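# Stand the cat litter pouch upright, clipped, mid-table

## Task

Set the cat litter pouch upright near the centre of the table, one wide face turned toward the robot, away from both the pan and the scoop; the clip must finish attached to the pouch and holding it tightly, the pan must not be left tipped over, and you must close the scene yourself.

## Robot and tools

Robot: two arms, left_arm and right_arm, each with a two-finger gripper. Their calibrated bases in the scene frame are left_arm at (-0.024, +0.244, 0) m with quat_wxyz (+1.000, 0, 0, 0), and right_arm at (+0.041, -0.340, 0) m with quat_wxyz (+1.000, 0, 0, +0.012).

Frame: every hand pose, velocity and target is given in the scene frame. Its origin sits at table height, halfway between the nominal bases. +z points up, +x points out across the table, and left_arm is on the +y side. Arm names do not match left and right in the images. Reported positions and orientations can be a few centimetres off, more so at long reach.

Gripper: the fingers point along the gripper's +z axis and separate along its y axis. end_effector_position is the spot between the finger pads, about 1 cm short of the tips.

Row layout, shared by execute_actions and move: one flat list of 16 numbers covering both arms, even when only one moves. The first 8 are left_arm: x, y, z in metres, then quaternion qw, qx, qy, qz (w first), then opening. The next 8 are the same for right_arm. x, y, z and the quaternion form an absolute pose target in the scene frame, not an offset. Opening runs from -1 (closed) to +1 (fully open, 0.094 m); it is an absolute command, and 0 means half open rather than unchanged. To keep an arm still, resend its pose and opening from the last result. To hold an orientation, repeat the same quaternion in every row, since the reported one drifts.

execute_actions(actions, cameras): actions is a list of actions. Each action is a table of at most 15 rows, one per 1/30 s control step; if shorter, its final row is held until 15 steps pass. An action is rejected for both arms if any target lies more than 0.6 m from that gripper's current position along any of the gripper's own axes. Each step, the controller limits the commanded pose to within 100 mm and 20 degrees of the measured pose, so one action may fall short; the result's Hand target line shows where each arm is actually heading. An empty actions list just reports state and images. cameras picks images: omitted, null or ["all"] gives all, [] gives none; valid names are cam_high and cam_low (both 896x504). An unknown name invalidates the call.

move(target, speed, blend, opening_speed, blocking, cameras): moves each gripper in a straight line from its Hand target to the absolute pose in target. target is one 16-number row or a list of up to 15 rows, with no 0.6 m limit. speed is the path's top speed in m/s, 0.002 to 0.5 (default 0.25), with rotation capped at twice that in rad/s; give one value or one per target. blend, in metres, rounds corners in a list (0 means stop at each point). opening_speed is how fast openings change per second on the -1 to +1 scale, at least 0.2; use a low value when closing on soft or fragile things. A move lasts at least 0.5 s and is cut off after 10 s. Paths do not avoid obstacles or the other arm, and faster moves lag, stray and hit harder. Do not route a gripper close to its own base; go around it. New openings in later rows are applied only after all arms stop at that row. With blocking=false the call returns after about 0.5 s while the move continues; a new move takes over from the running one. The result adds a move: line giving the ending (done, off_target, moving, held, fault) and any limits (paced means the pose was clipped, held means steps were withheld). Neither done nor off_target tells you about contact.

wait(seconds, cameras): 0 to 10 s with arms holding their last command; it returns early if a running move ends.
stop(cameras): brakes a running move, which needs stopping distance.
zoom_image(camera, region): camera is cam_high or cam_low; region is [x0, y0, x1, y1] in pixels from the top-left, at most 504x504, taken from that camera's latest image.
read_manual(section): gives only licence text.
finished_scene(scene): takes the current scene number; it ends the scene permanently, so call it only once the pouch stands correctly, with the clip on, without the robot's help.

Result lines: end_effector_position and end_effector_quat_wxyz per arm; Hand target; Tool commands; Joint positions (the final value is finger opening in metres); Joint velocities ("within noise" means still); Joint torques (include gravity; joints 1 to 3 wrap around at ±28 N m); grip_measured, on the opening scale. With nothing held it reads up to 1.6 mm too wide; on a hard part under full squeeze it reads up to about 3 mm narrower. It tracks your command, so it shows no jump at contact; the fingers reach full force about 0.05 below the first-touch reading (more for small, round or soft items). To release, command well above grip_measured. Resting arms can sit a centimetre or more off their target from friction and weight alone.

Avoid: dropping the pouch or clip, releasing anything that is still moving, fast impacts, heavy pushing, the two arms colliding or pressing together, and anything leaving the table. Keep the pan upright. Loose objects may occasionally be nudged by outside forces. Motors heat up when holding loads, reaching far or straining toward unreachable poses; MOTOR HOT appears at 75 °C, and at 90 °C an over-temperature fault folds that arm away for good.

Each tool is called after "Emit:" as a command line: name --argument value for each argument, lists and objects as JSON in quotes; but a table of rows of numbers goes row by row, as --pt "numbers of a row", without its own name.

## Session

Emit:
execute_actions --actions '[]' --cameras '["cam_high","cam_low"]'

Scene clock: 0.00 s.
left_arm: end_effector_position=(+0.3753, +0.2803, +0.1187) grip_measured=+1.000 end_effector_quat_wxyz=(+0.608, -0.085, +0.784, +0.097) | right_arm: end_effector_position=(+0.4303, -0.3612, +0.1128) grip_measured=+1.000 end_effector_quat_wxyz=(+0.600, +0.083, +0.792, -0.075)
Joint positions: left_arm=[-0.044 1.55 0.377 0.916 -0.3 -0.028 0.094] | right_arm=[0.05 1.509 0.343 0.881 0.291 0.063 0.094]
Joint velocities: within noise
Joint torques (N m): no reading
Motor temperatures (°C): left_arm=[28 29 32 29 28 30 28] | right_arm=[27 31 30 27 26 27 28]
Heat: left arm: 32 °C; right arm: 31 °C.
Hand target: left_arm +0.3767, +0.2804, +0.1227; +0.611, -0.086, +0.781, +0.096 | right_arm +0.4308, -0.3615, +0.1141; +0.600, +0.083, +0.792, -0.076
Tool commands: left_gripper/opening=+1.0 right_gripper/opening=+1.0

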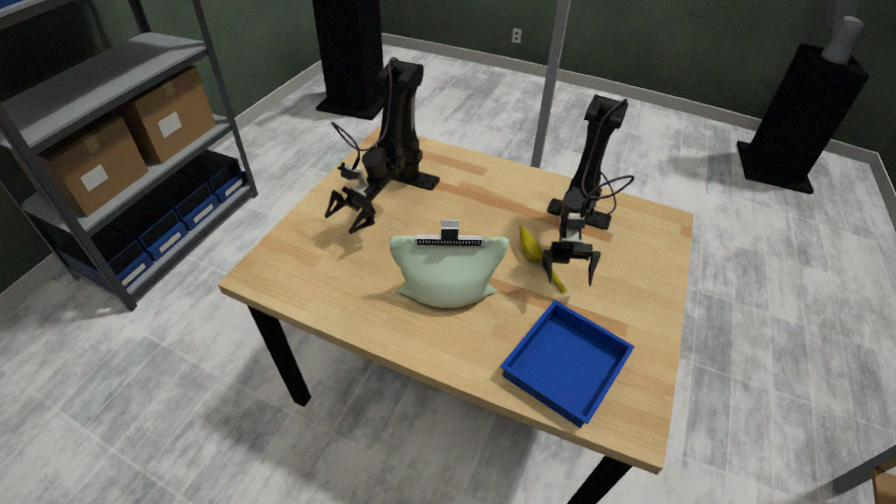

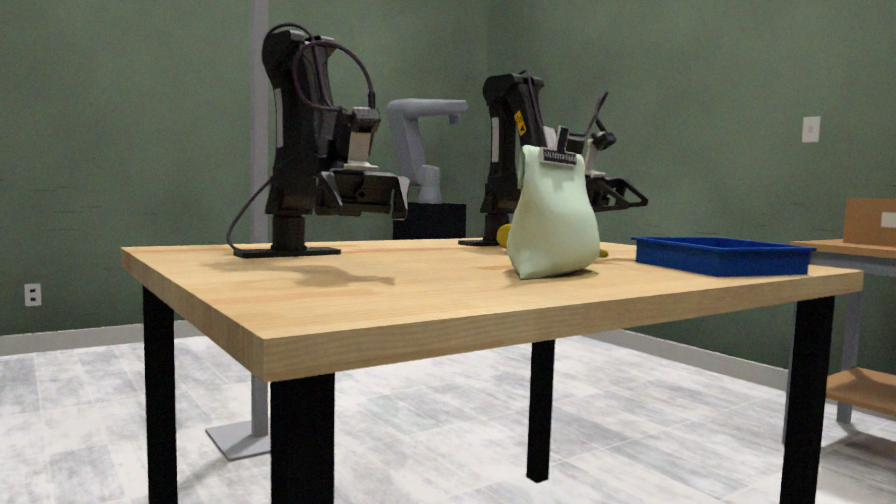

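Emit:
zoom_image --camera "cam_high" --region '[370, 190, 570, 340]'

Emit:
zoom_image --camera "cam_low" --region '[450, 100, 690, 300]'

Scaled by 2.520.

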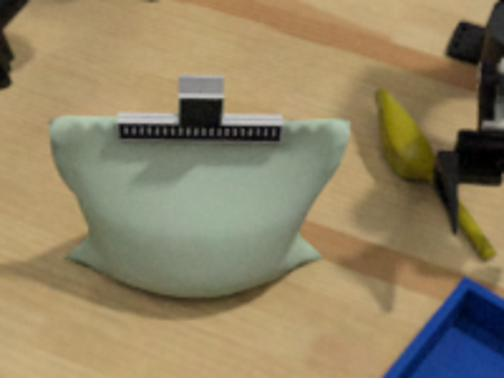

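Scaled by 2.100.

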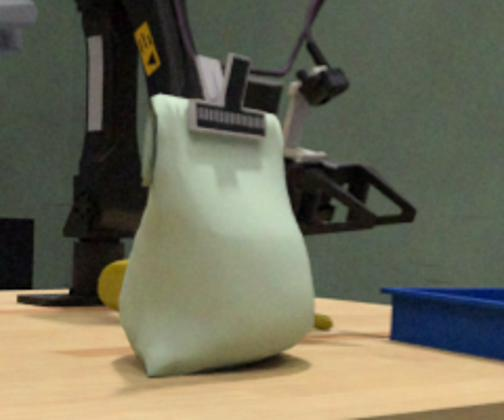

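Emit:
move --pt "0.345 0.20 0.238 0.1488 0.5473 0.8233 0.0065 0.2 0.4308 -0.3615 0.1141 0.600 0.083 0.792 -0.076 1.0" --pt "0.353 0.115 0.226 0.1488 0.5473 0.8233 0.0065 0.2 0.4308 -0.3615 0.1141 0.600 0.083 0.792 -0.076 1.0" --pt "0.3886 0.0268 0.218 0.1488 0.5473 0.8233 0.0065 0.2 0.4308 -0.3615 0.1141 0.600 0.083 0.792 -0.076 1.0" --speed '[0.4,0.2,0.12]' --blend '[0.02,0.02,0]' --cameras '["cam_high","cam_low"]'

Emit:
zoom_image --camera "cam_high" --region '[370, 190, 570, 340]'

Emit:
zoom_image --camera "cam_low" --region '[450, 80, 690, 300]'

Scene clock: 9.53 s.
left_arm: end_effector_position=(+0.3859, +0.0274, +0.2210) grip_measured=+0.201 end_effector_quat_wxyz=(+0.153, +0.550, +0.821, +0.006) | right_arm: end_effector_position=(+0.4303, -0.3612, +0.1128) grip_measured=+1.000 end_effector_quat_wxyz=(+0.600, +0.083, +0.792, -0.075)
Joint positions: left_arm=[-0.481 2.159 2.412 -1.517 0.021 0.698 0.056] | right_arm=[0.05 1.509 0.343 0.881 0.291 0.063 0.094]
Joint velocities: within noise
Joint torques (N m): left_arm=[-0.06 -8.59 8.34 0.8 0 -0.03] | right_arm=[0.01 -4.93 5.44 1.76 0 -0.01]
Motor temperatures (°C): left_arm=[28 31 34 31 28 30 28] | right_arm=[27 32 32 30 26 27 28]
Heat: left arm: 34 °C; right arm: 32 °C.
Hand target: left_arm +0.3886, +0.0269, +0.2178; +0.149, +0.547, +0.823, +0.007 | right_arm +0.4308, -0.3615, +0.1140; +0.600, +0.083, +0.792, -0.076
Off the commanded pose: left_arm 0.004 m, 1 deg | right_arm 0.001 m, 0 deg.
move: done

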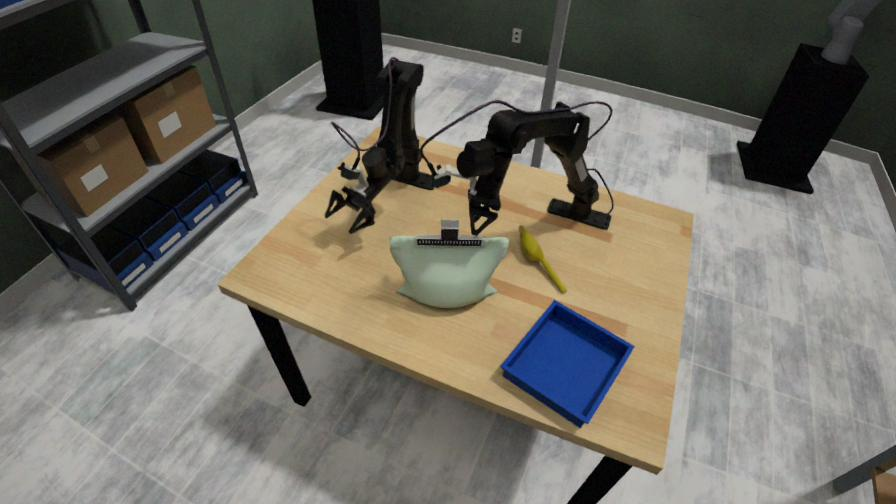

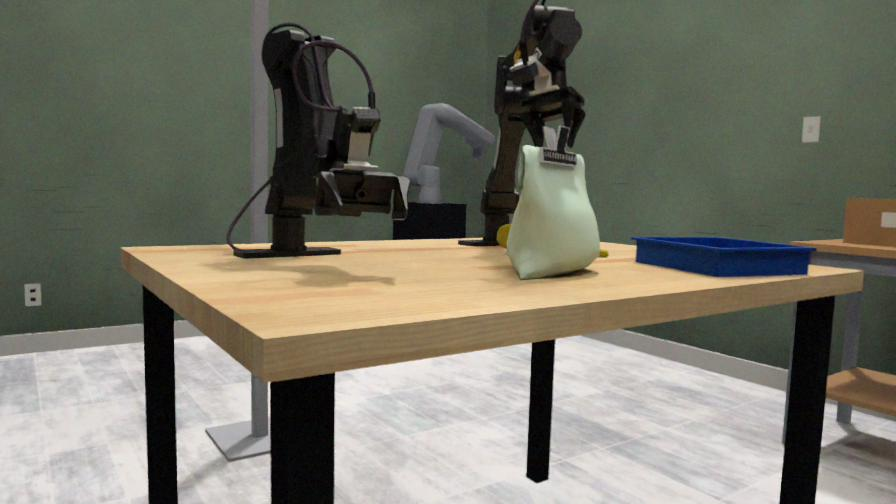

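Scaled by 2.520.

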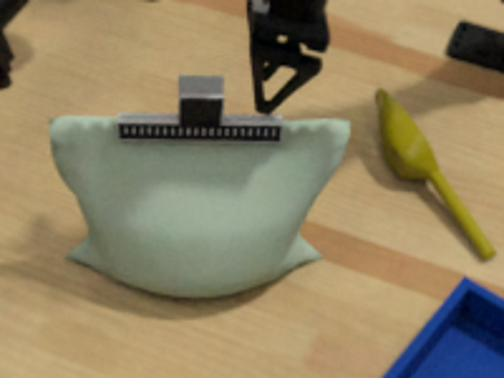

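Scaled by 2.100.

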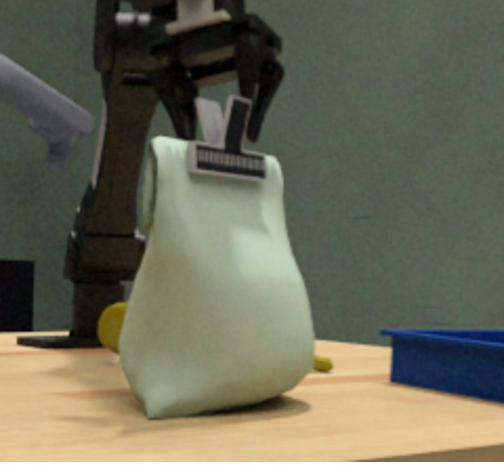

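Emit:
zoom_image --camera "cam_high" --region '[430, 170, 510, 260]'

Emit:
zoom_image --camera "cam_low" --region '[505, 90, 605, 190]'

Scaled by 5.600.

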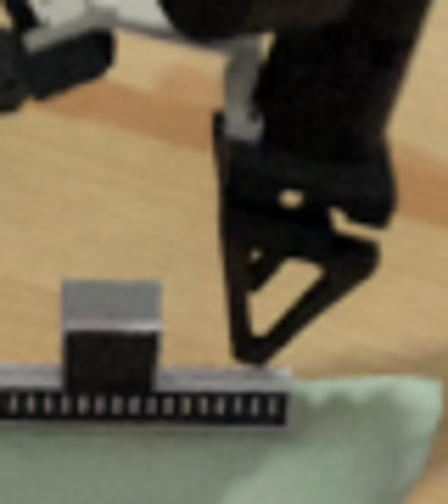

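Scaled by 5.040.

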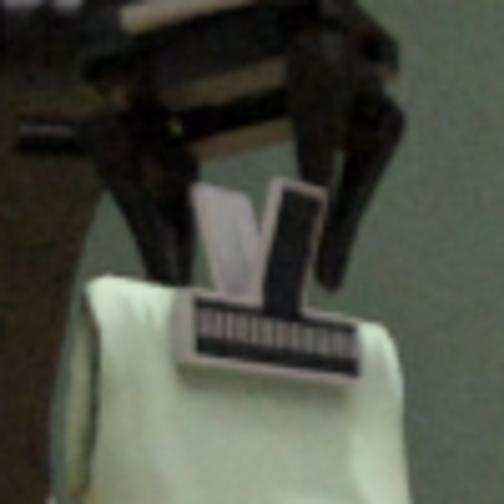

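Emit:
move --target '[0.4107,0.0354,0.2185,0.2188,0.5514,0.8046,0.0213,0.2,0.4308,-0.3615,0.1141,0.600,0.083,0.792,-0.076,1.0]' --speed 0.12 --cameras '["cam_high","cam_low"]'

Emit:
zoom_image --camera "cam_high" --region '[430, 170, 510, 260]'

Emit:
zoom_image --camera "cam_low" --region '[505, 90, 605, 190]'

Scene clock: 14.67 s.
left_arm: end_effector_position=(+0.4133, +0.0345, +0.2024) grip_measured=+0.201 end_effector_quat_wxyz=(+0.198, +0.553, +0.809, +0.024) | right_arm: end_effector_position=(+0.4303, -0.3612, +0.1128) grip_measured=+1.000 end_effector_quat_wxyz=(+0.600, +0.083, +0.792, -0.075)
Joint positions: left_arm=[-0.444 2.084 2.176 -1.262 0.014 0.753 0.056] | right_arm=[0.05 1.509 0.343 0.881 0.291 0.063 0.094]
Joint velocities: within noise
Joint torques (N m): left_arm=[0.35 -13.39 5.63 1.22 0.14 0.03] | right_arm=[-0.17 -4.79 5.34 1.73 -0.04 -0.06]
Motor temperatures (°C): left_arm=[28 33 34 31 28 30 28] | right_arm=[27 32 33 32 26 27 28]
Heat: left arm: 34 °C; right arm: 33 °C.
Hand target: left_arm +0.4106, +0.0355, +0.2184; +0.218, +0.552, +0.805, +0.022 | right_arm +0.4308, -0.3615, +0.1140; +0.600, +0.083, +0.792, -0.076
Off the commanded pose: left_arm 0.016 m, 2 deg | right_arm 0.001 m, 0 deg.
move: off_target (left_arm)

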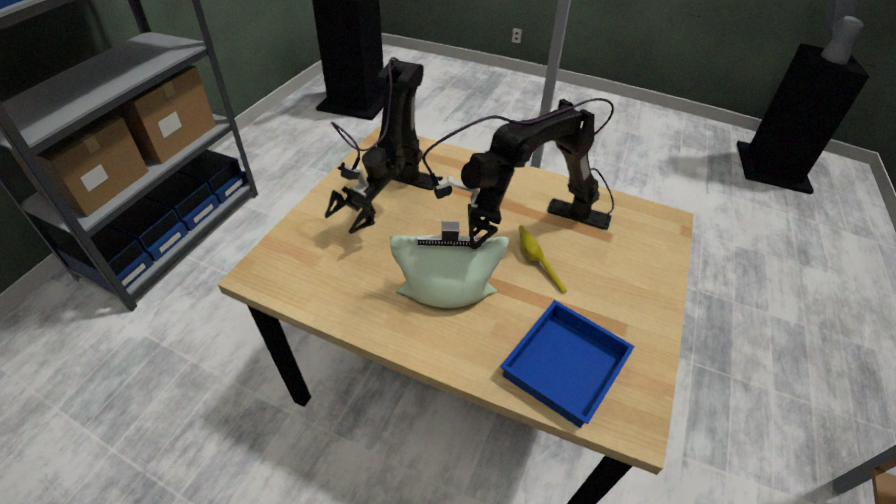

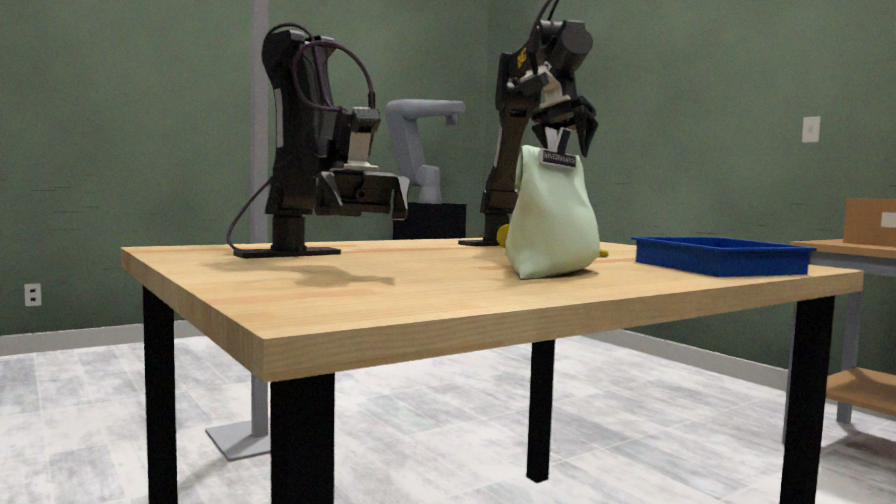

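Scaled by 5.600.

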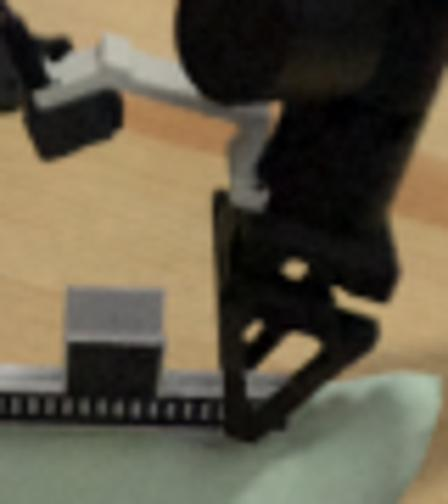

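Scaled by 5.040.

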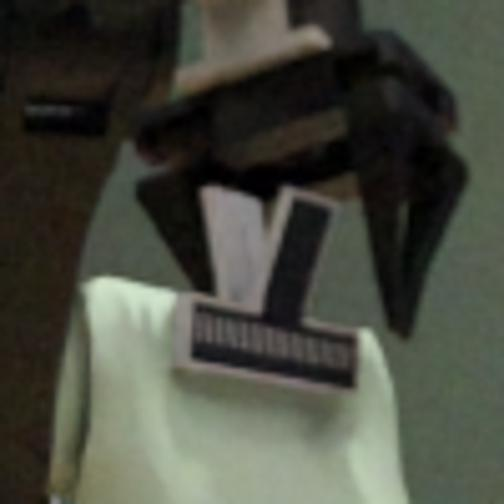

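Emit:
move --pt "0.4165 0.0323 0.2035 0.2188 0.5514 0.8046 0.0213 0.2 0.4308 -0.3615 0.1141 0.600 0.083 0.792 -0.076 1.0" --pt "0.4165 0.0323 0.2030 0.2188 0.5514 0.8046 0.0213 -0.35 0.4308 -0.3615 0.1141 0.600 0.083 0.792 -0.076 1.0" --speed 0.06 --opening_speed 0.6 --cameras '["cam_high","cam_low"]'

Emit:
zoom_image --camera "cam_high" --region '[430, 170, 510, 260]'

Emit:
zoom_image --camera "cam_low" --region '[505, 90, 605, 190]'

Scene clock: 19.03 s.
left_arm: end_effector_position=(+0.4186, +0.0319, +0.1903) grip_measured=-0.349 end_effector_quat_wxyz=(+0.202, +0.553, +0.808, +0.025) | right_arm: end_effector_position=(+0.4303, -0.3612, +0.1128) grip_measured=+1.000 end_effector_quat_wxyz=(+0.600, +0.083, +0.792, -0.075)
Joint positions: left_arm=[-0.444 2.083 2.122 -1.199 0.014 0.754 0.031] | right_arm=[0.05 1.509 0.343 0.881 0.291 0.063 0.094]
Joint velocities: within noise
Joint torques (N m): left_arm=[0.34 -12.98 5.76 1.22 0.12 0.03] | right_arm=[-0.13 -5.04 5.44 1.7 0.06 -0.01]
Motor temperatures (°C): left_arm=[28 35 34 31 28 30 28] | right_arm=[27 32 33 32 26 27 28]
Heat: left arm: 35 °C; right arm: 33 °C.
Hand target: left_arm +0.4165, +0.0324, +0.2029; +0.218, +0.552, +0.805, +0.021 | right_arm +0.4308, -0.3615, +0.1140; +0.600, +0.083, +0.792, -0.076
Off the commanded pose: left_arm 0.013 m, 2 deg | right_arm 0.001 m, 0 deg.
move: off_target (left_arm); target 2's new opening was sent with left_arm's hand 0.013 m and 2 deg from that target

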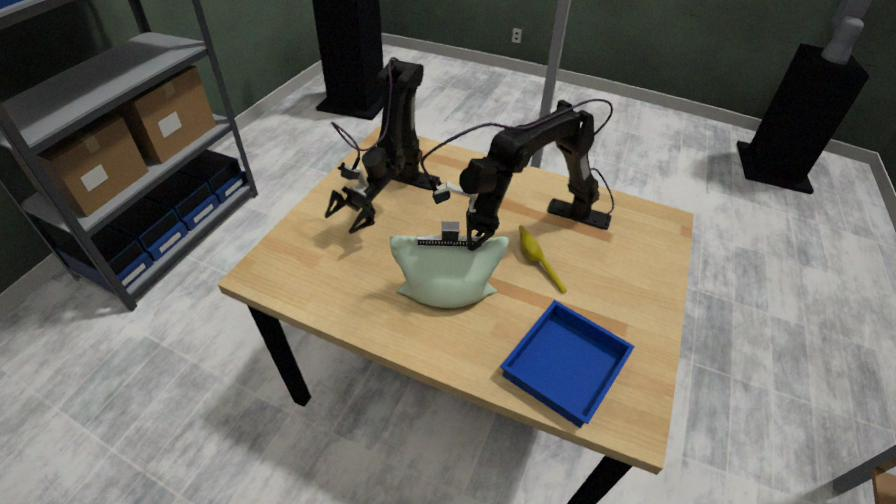

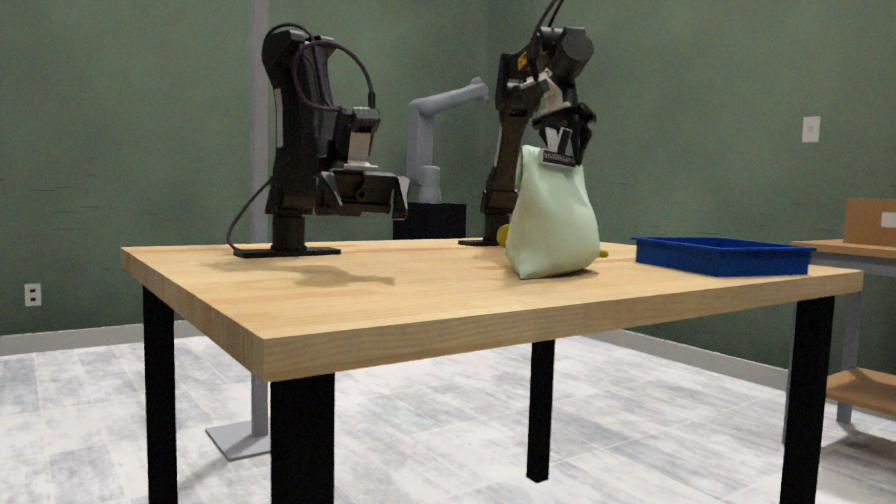

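Scaled by 5.600.

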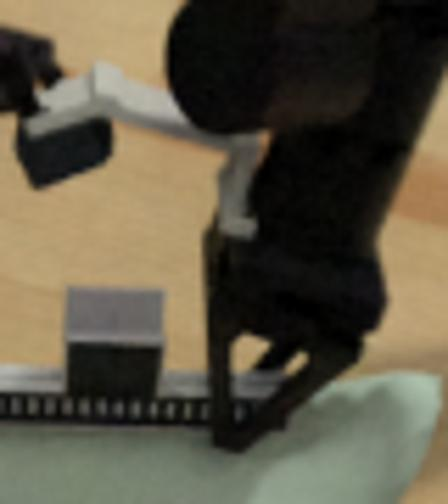

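Scaled by 5.040.

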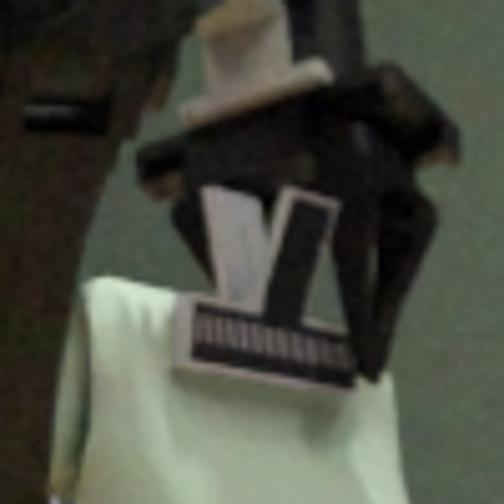

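Emit:
move --pt "0.4122 0.0303 0.1980 0.2188 0.5514 0.8046 0.0213 -0.35 0.4308 -0.3615 0.1141 0.600 0.083 0.792 -0.076 1.0" --pt "0.4122 0.0303 0.1980 0.2188 0.5514 0.8046 0.0213 -0.95 0.4308 -0.3615 0.1141 0.600 0.083 0.792 -0.076 1.0" --speed 0.04 --opening_speed 0.4 --cameras '["cam_high","cam_low"]'

Emit:
zoom_image --camera "cam_high" --region '[380, 170, 530, 320]'

Emit:
zoom_image --camera "cam_low" --region '[470, 80, 630, 290]'

Scene clock: 22.30 s.
left_arm: end_effector_position=(+0.4159, +0.0330, +0.1814) grip_measured=-0.746 end_effector_quat_wxyz=(+0.198, +0.553, +0.809, +0.023) | right_arm: end_effector_position=(+0.4303, -0.3612, +0.1128) grip_measured=+1.000 end_effector_quat_wxyz=(+0.600, +0.083, +0.792, -0.075)
Joint positions: left_arm=[-0.444 2.067 2.064 -1.166 0.015 0.752 0.012] | right_arm=[0.05 1.509 0.343 0.881 0.291 0.063 0.094]
Joint velocities: within noise
Joint torques (N m): left_arm=[-0.34 -13.37 6 1.25 0.11 -0.03] | right_arm=[-0.13 -4.71 5.57 1.75 0.02 -0.02]
Motor temperatures (°C): left_arm=[28 36 34 31 28 30 28] | right_arm=[27 32 33 33 26 27 28]
Heat: left arm: 36 °C; right arm: 33 °C.
Hand target: left_arm +0.4122, +0.0304, +0.1977; +0.218, +0.552, +0.805, +0.021 | right_arm +0.4308, -0.3615, +0.1140; +0.600, +0.083, +0.792, -0.076
Off the commanded pose: left_arm 0.017 m, 2 deg | right_arm 0.001 m, 0 deg.
move: off_target (left_arm); target 2's new opening was sent with left_arm's hand 0.017 m and 2 deg from that target

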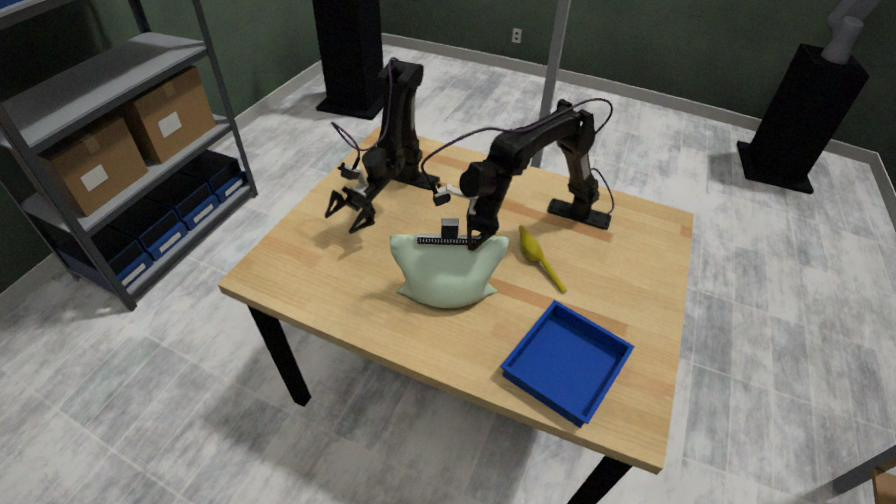

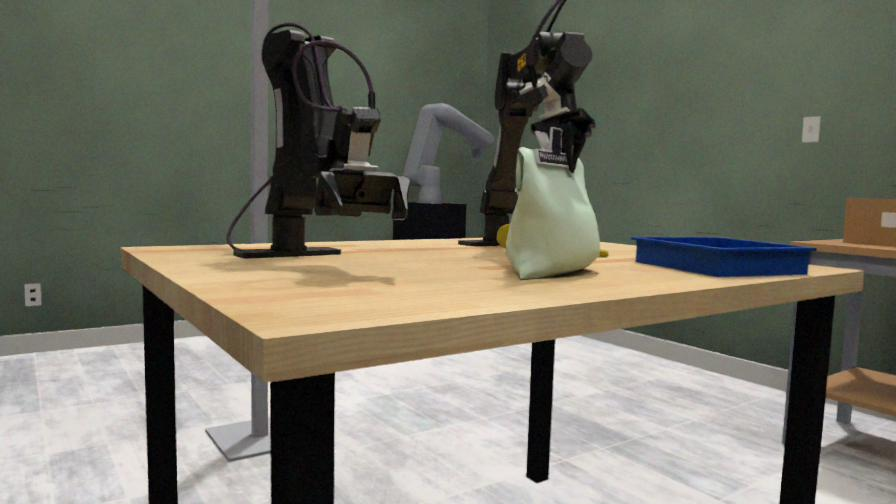

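Scaled by 3.360.

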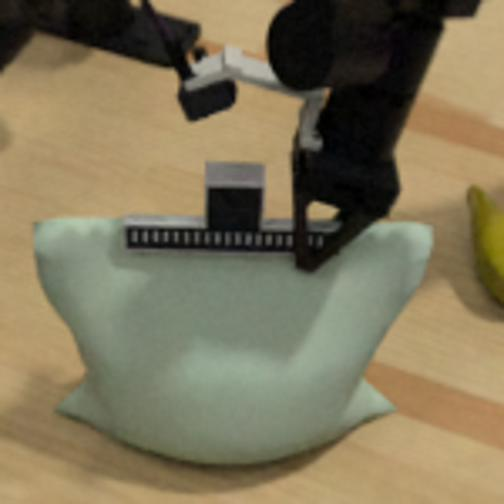

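Scaled by 2.400.

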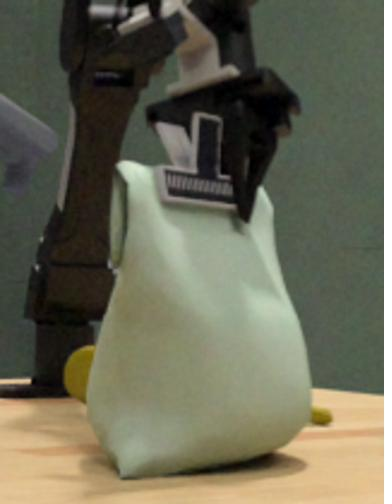

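Emit:
move --target '[0.4060,0.0310,0.2250,0.2188,0.5514,0.8046,0.0213,-0.95,0.4308,-0.3615,0.1141,0.600,0.083,0.792,-0.076,1.0]' --speed 0.07 --cameras '["cam_high","cam_low"]'

Emit:
zoom_image --camera "cam_high" --region '[380, 170, 530, 320]'

Emit:
zoom_image --camera "cam_low" --region '[470, 80, 630, 290]'

Scene clock: 23.53 s.
left_arm: end_effector_position=(+0.4005, +0.0344, +0.1902) grip_measured=-0.746 end_effector_quat_wxyz=(+0.176, +0.556, +0.812, +0.015) | right_arm: end_effector_position=(+0.4303, -0.3612, +0.1128) grip_measured=+1.000 end_effector_quat_wxyz=(+0.600, +0.083, +0.792, -0.075)
Joint positions: left_arm=[-0.453 2.067 2.118 -1.268 0.021 0.743 0.012] | right_arm=[0.05 1.509 0.343 0.881 0.291 0.063 0.094]
Joint velocities: within noise
Joint torques (N m): left_arm=[-0.13 -12.56 11.58 1.01 0.02 -0.02] | right_arm=[-0.14 -4.7 5.48 1.7 -0.01 0.02]
Motor temperatures (°C): left_arm=[28 36 35 31 28 30 28] | right_arm=[27 32 33 33 26 27 28]
Heat: left arm: 36 °C; right arm: 33 °C.
Hand target: left_arm +0.4046, +0.0318, +0.2246; +0.219, +0.551, +0.805, +0.021 | right_arm +0.4308, -0.3615, +0.1140; +0.600, +0.083, +0.792, -0.076
Off the commanded pose: left_arm 0.035 m, 5 deg | right_arm 0.001 m, 0 deg.
move: off_target (left_arm)

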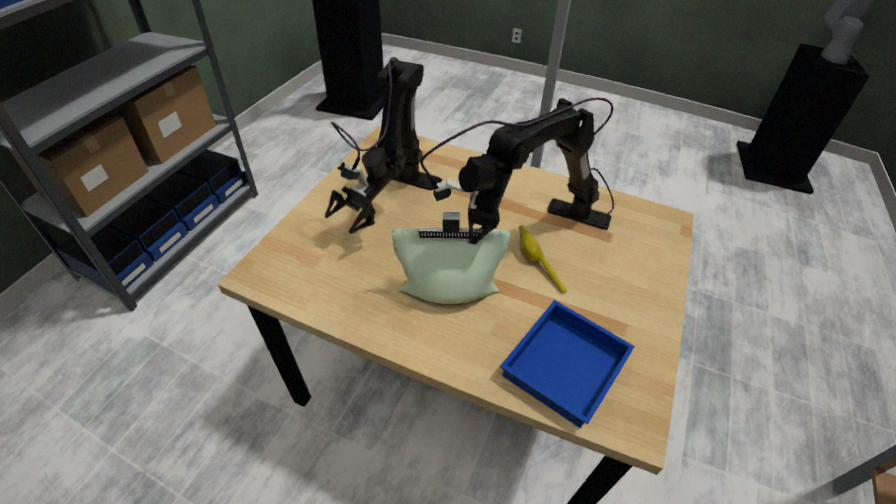

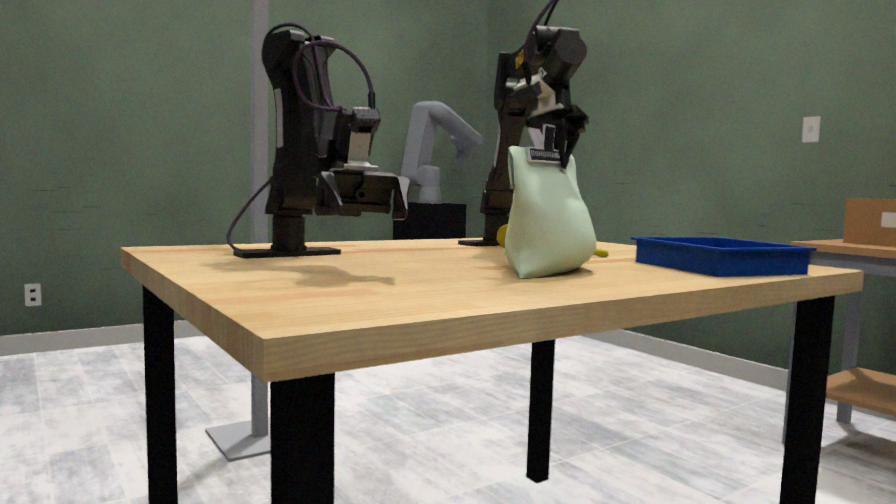

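Scaled by 3.360.

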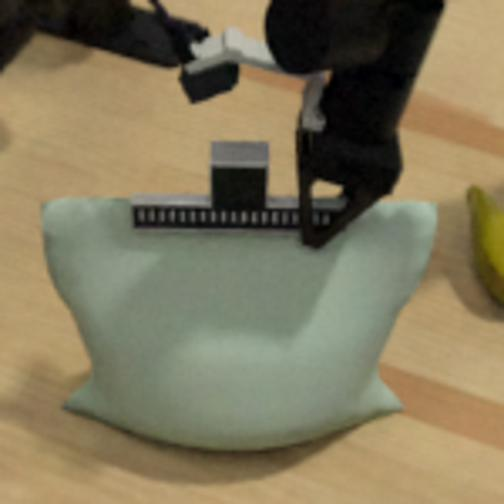

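Scaled by 2.400.

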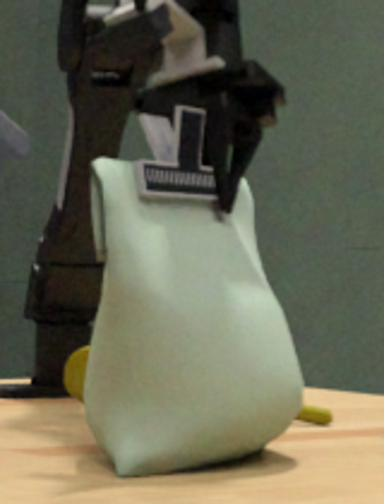

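Emit:
move --pt "0.385 0.033 0.237 0.2101 0.5781 0.7885 -0.0006 -0.95 0.4308 -0.3615 0.1141 0.600 0.083 0.792 -0.076 1.0" --pt "0.360 0.032 0.238 0.2097 0.6185 0.7572 -0.0115 -0.95 0.4308 -0.3615 0.1141 0.600 0.083 0.792 -0.076 1.0" --pt "0.335 0.031 0.237 0.2087 0.6636 0.7179 -0.0243 -0.95 0.4308 -0.3615 0.1141 0.600 0.083 0.792 -0.076 1.0" --speed 0.08 --blend '[0.01,0.01,0]' --cameras '["cam_high","cam_low"]'

Emit:
zoom_image --camera "cam_high" --region '[380, 150, 560, 320]'

Emit:
zoom_image --camera "cam_low" --region '[430, 80, 630, 290]'

Scene clock: 26.67 s.
left_arm: end_effector_position=(+0.3418, +0.0437, +0.1952) grip_measured=-0.746 end_effector_quat_wxyz=(+0.145, +0.655, +0.741, -0.016) | right_arm: end_effector_position=(+0.4303, -0.3612, +0.1128) grip_measured=+1.000 end_effector_quat_wxyz=(+0.600, +0.083, +0.792, -0.075)
Joint positions: left_arm=[-0.459 1.904 1.927 -1.32 0.106 0.974 0.012] | right_arm=[0.05 1.509 0.343 0.881 0.291 0.063 0.094]
Joint velocities: within noise
Joint torques (N m): left_arm=[-1.01 -15.46 7.53 1.16 0.62 0.16] | right_arm=[-0.23 -4.83 5.42 1.71 0.03 -0.02]
Motor temperatures (°C): left_arm=[28 38 36 31 28 30 28] | right_arm=[27 32 34 33 26 27 28]
Heat: left arm: 38 °C; right arm: 34 °C.
Hand target: left_arm +0.3337, +0.0323, +0.2360; +0.208, +0.665, +0.717, -0.024 | right_arm +0.4308, -0.3615, +0.1140; +0.600, +0.083, +0.792, -0.076
Off the commanded pose: left_arm 0.044 m, 8 deg | right_arm 0.001 m, 0 deg.
move: off_target (left_arm)

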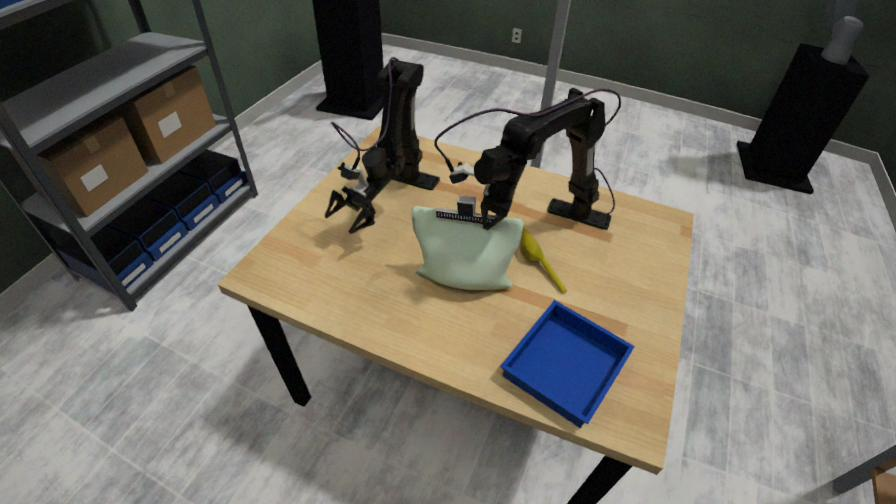

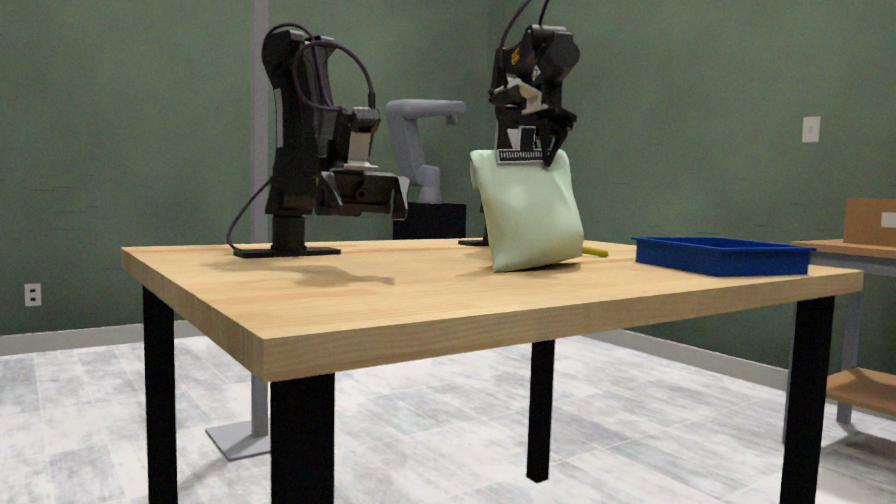

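Scaled by 2.800.

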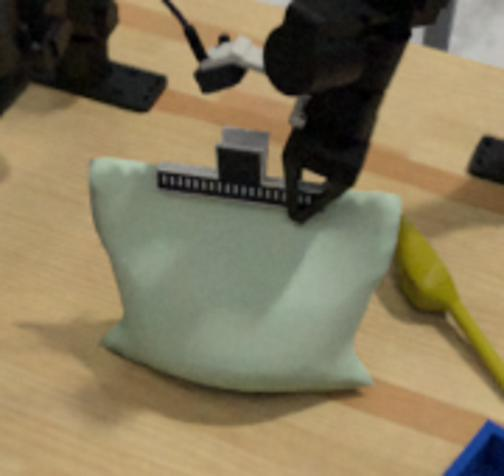

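Scaled by 2.400.

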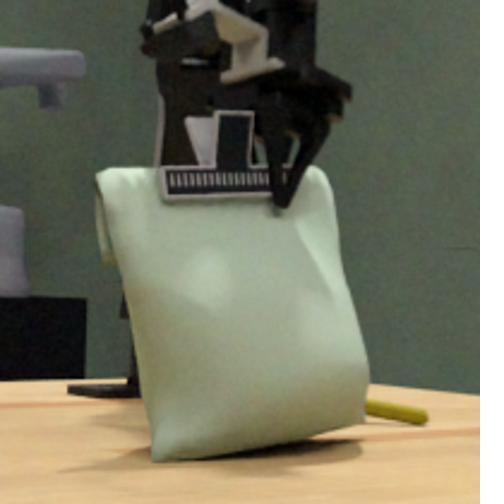

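Emit:
move --pt "0.330 0.029 0.256 0.2087 0.6636 0.7179 -0.0243 -0.95 0.4308 -0.3615 0.1141 0.600 0.083 0.792 -0.076 1.0" --pt "0.318 0.020 0.258 0.2046 0.7406 0.6383 -0.0478 -0.95 0.4308 -0.3615 0.1141 0.600 0.083 0.792 -0.076 1.0" --speed 0.08 --blend '[0.01,0]' --cameras '["cam_high","cam_low"]'

Emit:
zoom_image --camera "cam_high" --region '[380, 150, 560, 320]'

Emit:
zoom_image --camera "cam_low" --region '[430, 80, 630, 290]'

Scene clock: 31.20 s.
left_arm: end_effector_position=(+0.3082, +0.0443, +0.2113) grip_measured=-0.746 end_effector_quat_wxyz=(+0.110, +0.743, +0.658, -0.042) | right_arm: end_effector_position=(+0.4303, -0.3612, +0.1128) grip_measured=+1.000 end_effector_quat_wxyz=(+0.600, +0.083, +0.792, -0.075)
Joint positions: left_arm=[-0.472 1.903 2.009 -1.5 0.158 1.206 0.012] | right_arm=[0.05 1.509 0.343 0.881 0.291 0.063 0.094]
Joint velocities: within noise
Joint torques (N m): left_arm=[-0.47 -12.41 12.77 1.19 1.05 0.02] | right_arm=[-0.2 -4.88 5.55 1.73 0.04 -0.03]
Motor temperatures (°C): left_arm=[28 39 37 31 28 30 29] | right_arm=[27 32 34 34 26 27 28]
Heat: left arm: 39 °C; right arm: 34 °C.
Hand target: left_arm +0.3138, +0.0234, +0.2588; +0.204, +0.743, +0.636, -0.047 | right_arm +0.4308, -0.3615, +0.1140; +0.600, +0.083, +0.792, -0.076
Off the commanded pose: left_arm 0.054 m, 11 deg | right_arm 0.001 m, 0 deg.
move: off_target (left_arm)

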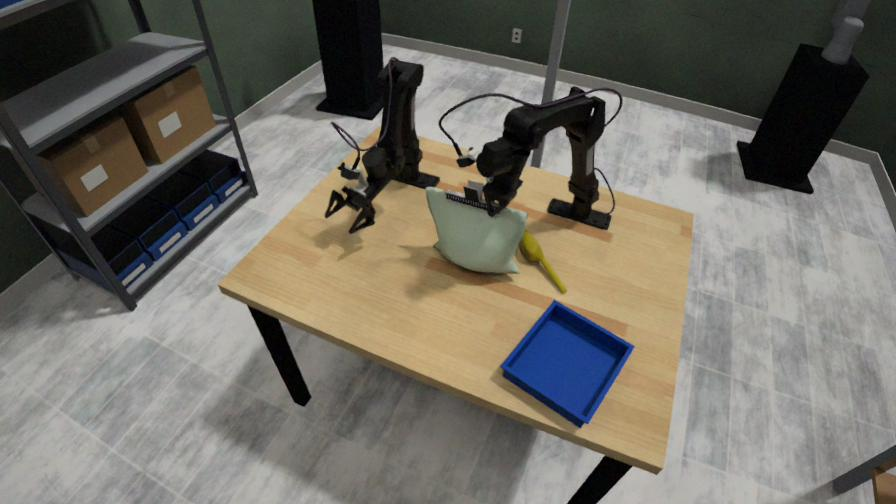

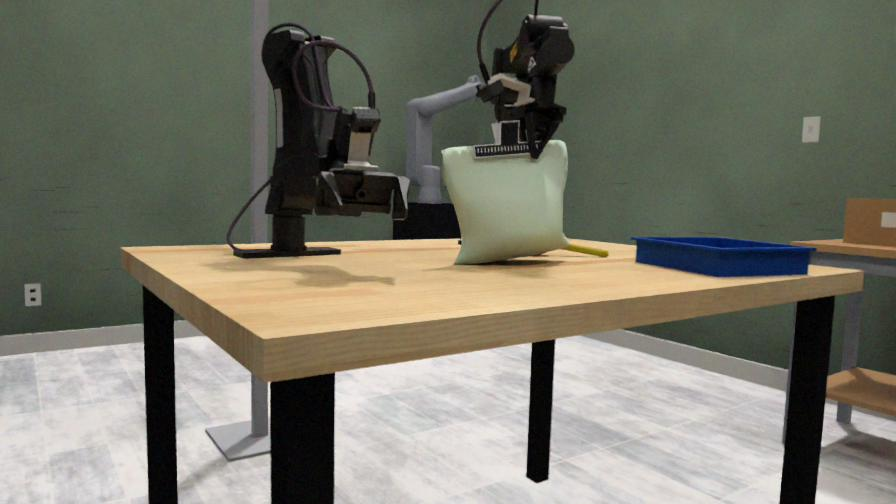

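Scaled by 2.800.

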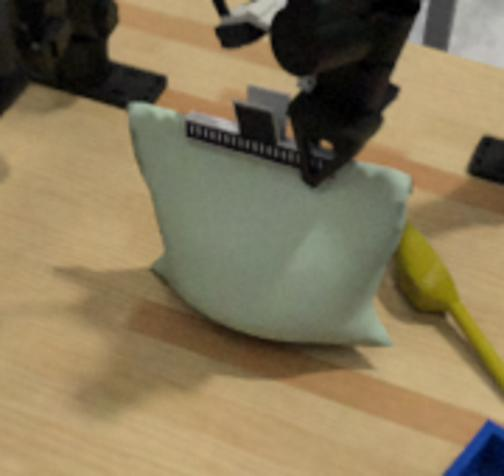

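Scaled by 2.400.

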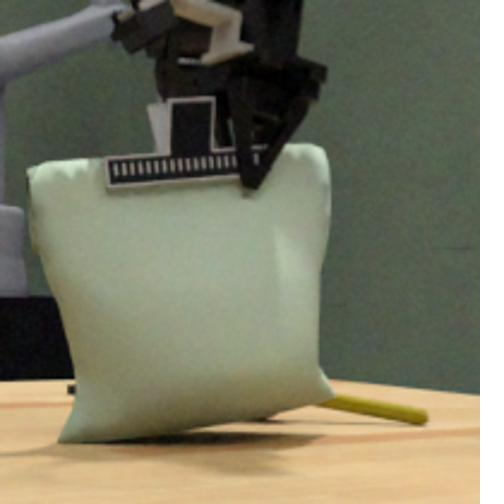

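Emit:
move --target '[0.340,0.028,0.266,0.2534,0.7044,0.6602,-0.0616,-0.95,0.4308,-0.3615,0.1141,0.600,0.083,0.792,-0.076,1.0]' --speed 0.07 --cameras '["cam_high","cam_low"]'

Emit:
zoom_image --camera "cam_high" --region '[380, 150, 560, 320]'

Emit:
zoom_image --camera "cam_low" --region '[430, 80, 630, 290]'

Scene clock: 33.90 s.
left_arm: end_effector_position=(+0.3257, +0.0524, +0.2151) grip_measured=-0.746 end_effector_quat_wxyz=(+0.141, +0.716, +0.682, -0.054) | right_arm: end_effector_position=(+0.4303, -0.3612, +0.1128) grip_measured=+1.000 end_effector_quat_wxyz=(+0.600, +0.083, +0.792, -0.075)
Joint positions: left_arm=[-0.411 1.903 2.009 -1.455 0.209 1.186 0.012] | right_arm=[0.05 1.509 0.343 0.881 0.291 0.063 0.094]
Joint velocities: within noise
Joint torques (N m): left_arm=[0.31 -13.76 10.44 1.71 1.27 -0.06] | right_arm=[-0.31 -4.78 5.42 1.75 0 -0.02]
Motor temperatures (°C): left_arm=[28 38 37 31 29 30 29] | right_arm=[27 32 34 34 26 27 28]
Heat: left arm: 38 °C; right arm: 34 °C.
Hand target: left_arm +0.3345, +0.0320, +0.2678; +0.249, +0.709, +0.657, -0.061 | right_arm +0.4308, -0.3615, +0.1140; +0.600, +0.083, +0.792, -0.076
Off the commanded pose: left_arm 0.058 m, 13 deg | right_arm 0.001 m, 0 deg.
move: off_target (left_arm)

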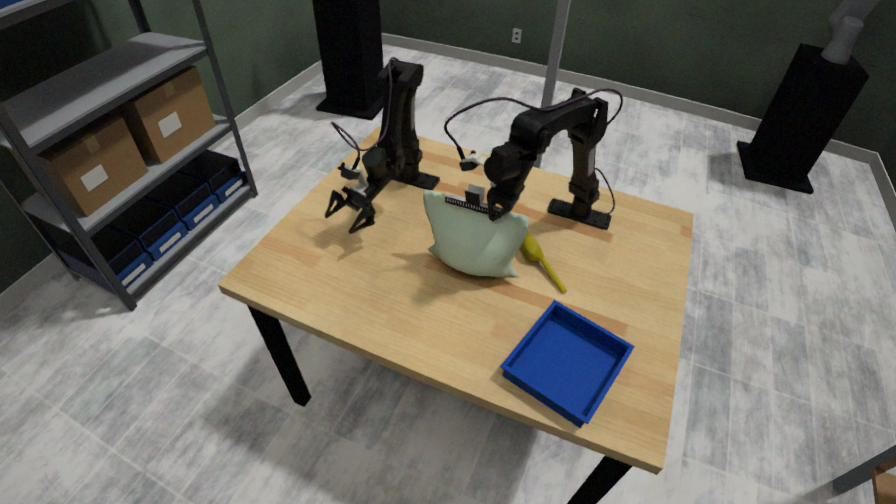

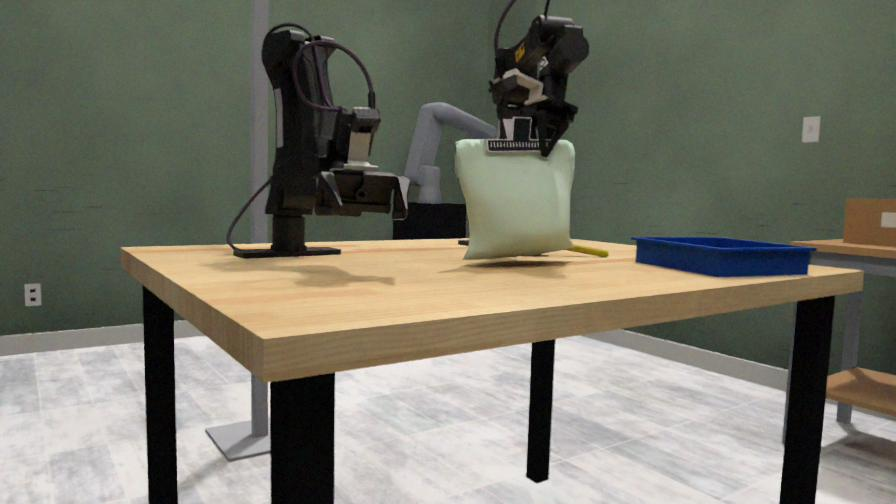

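Scaled by 2.800.

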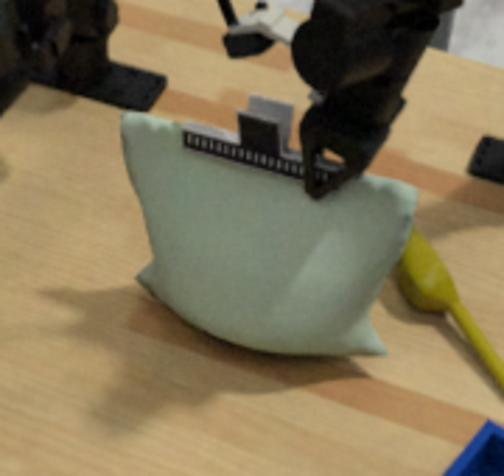

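Scaled by 2.400.

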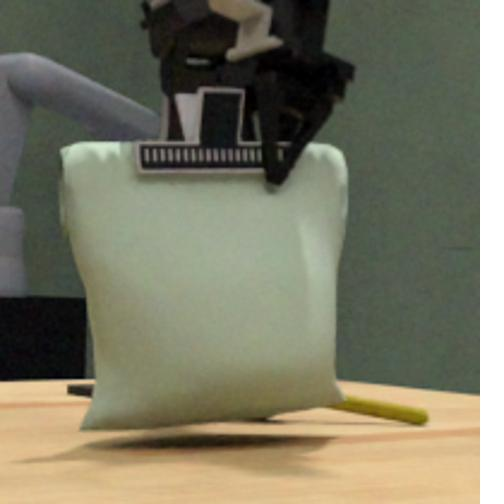

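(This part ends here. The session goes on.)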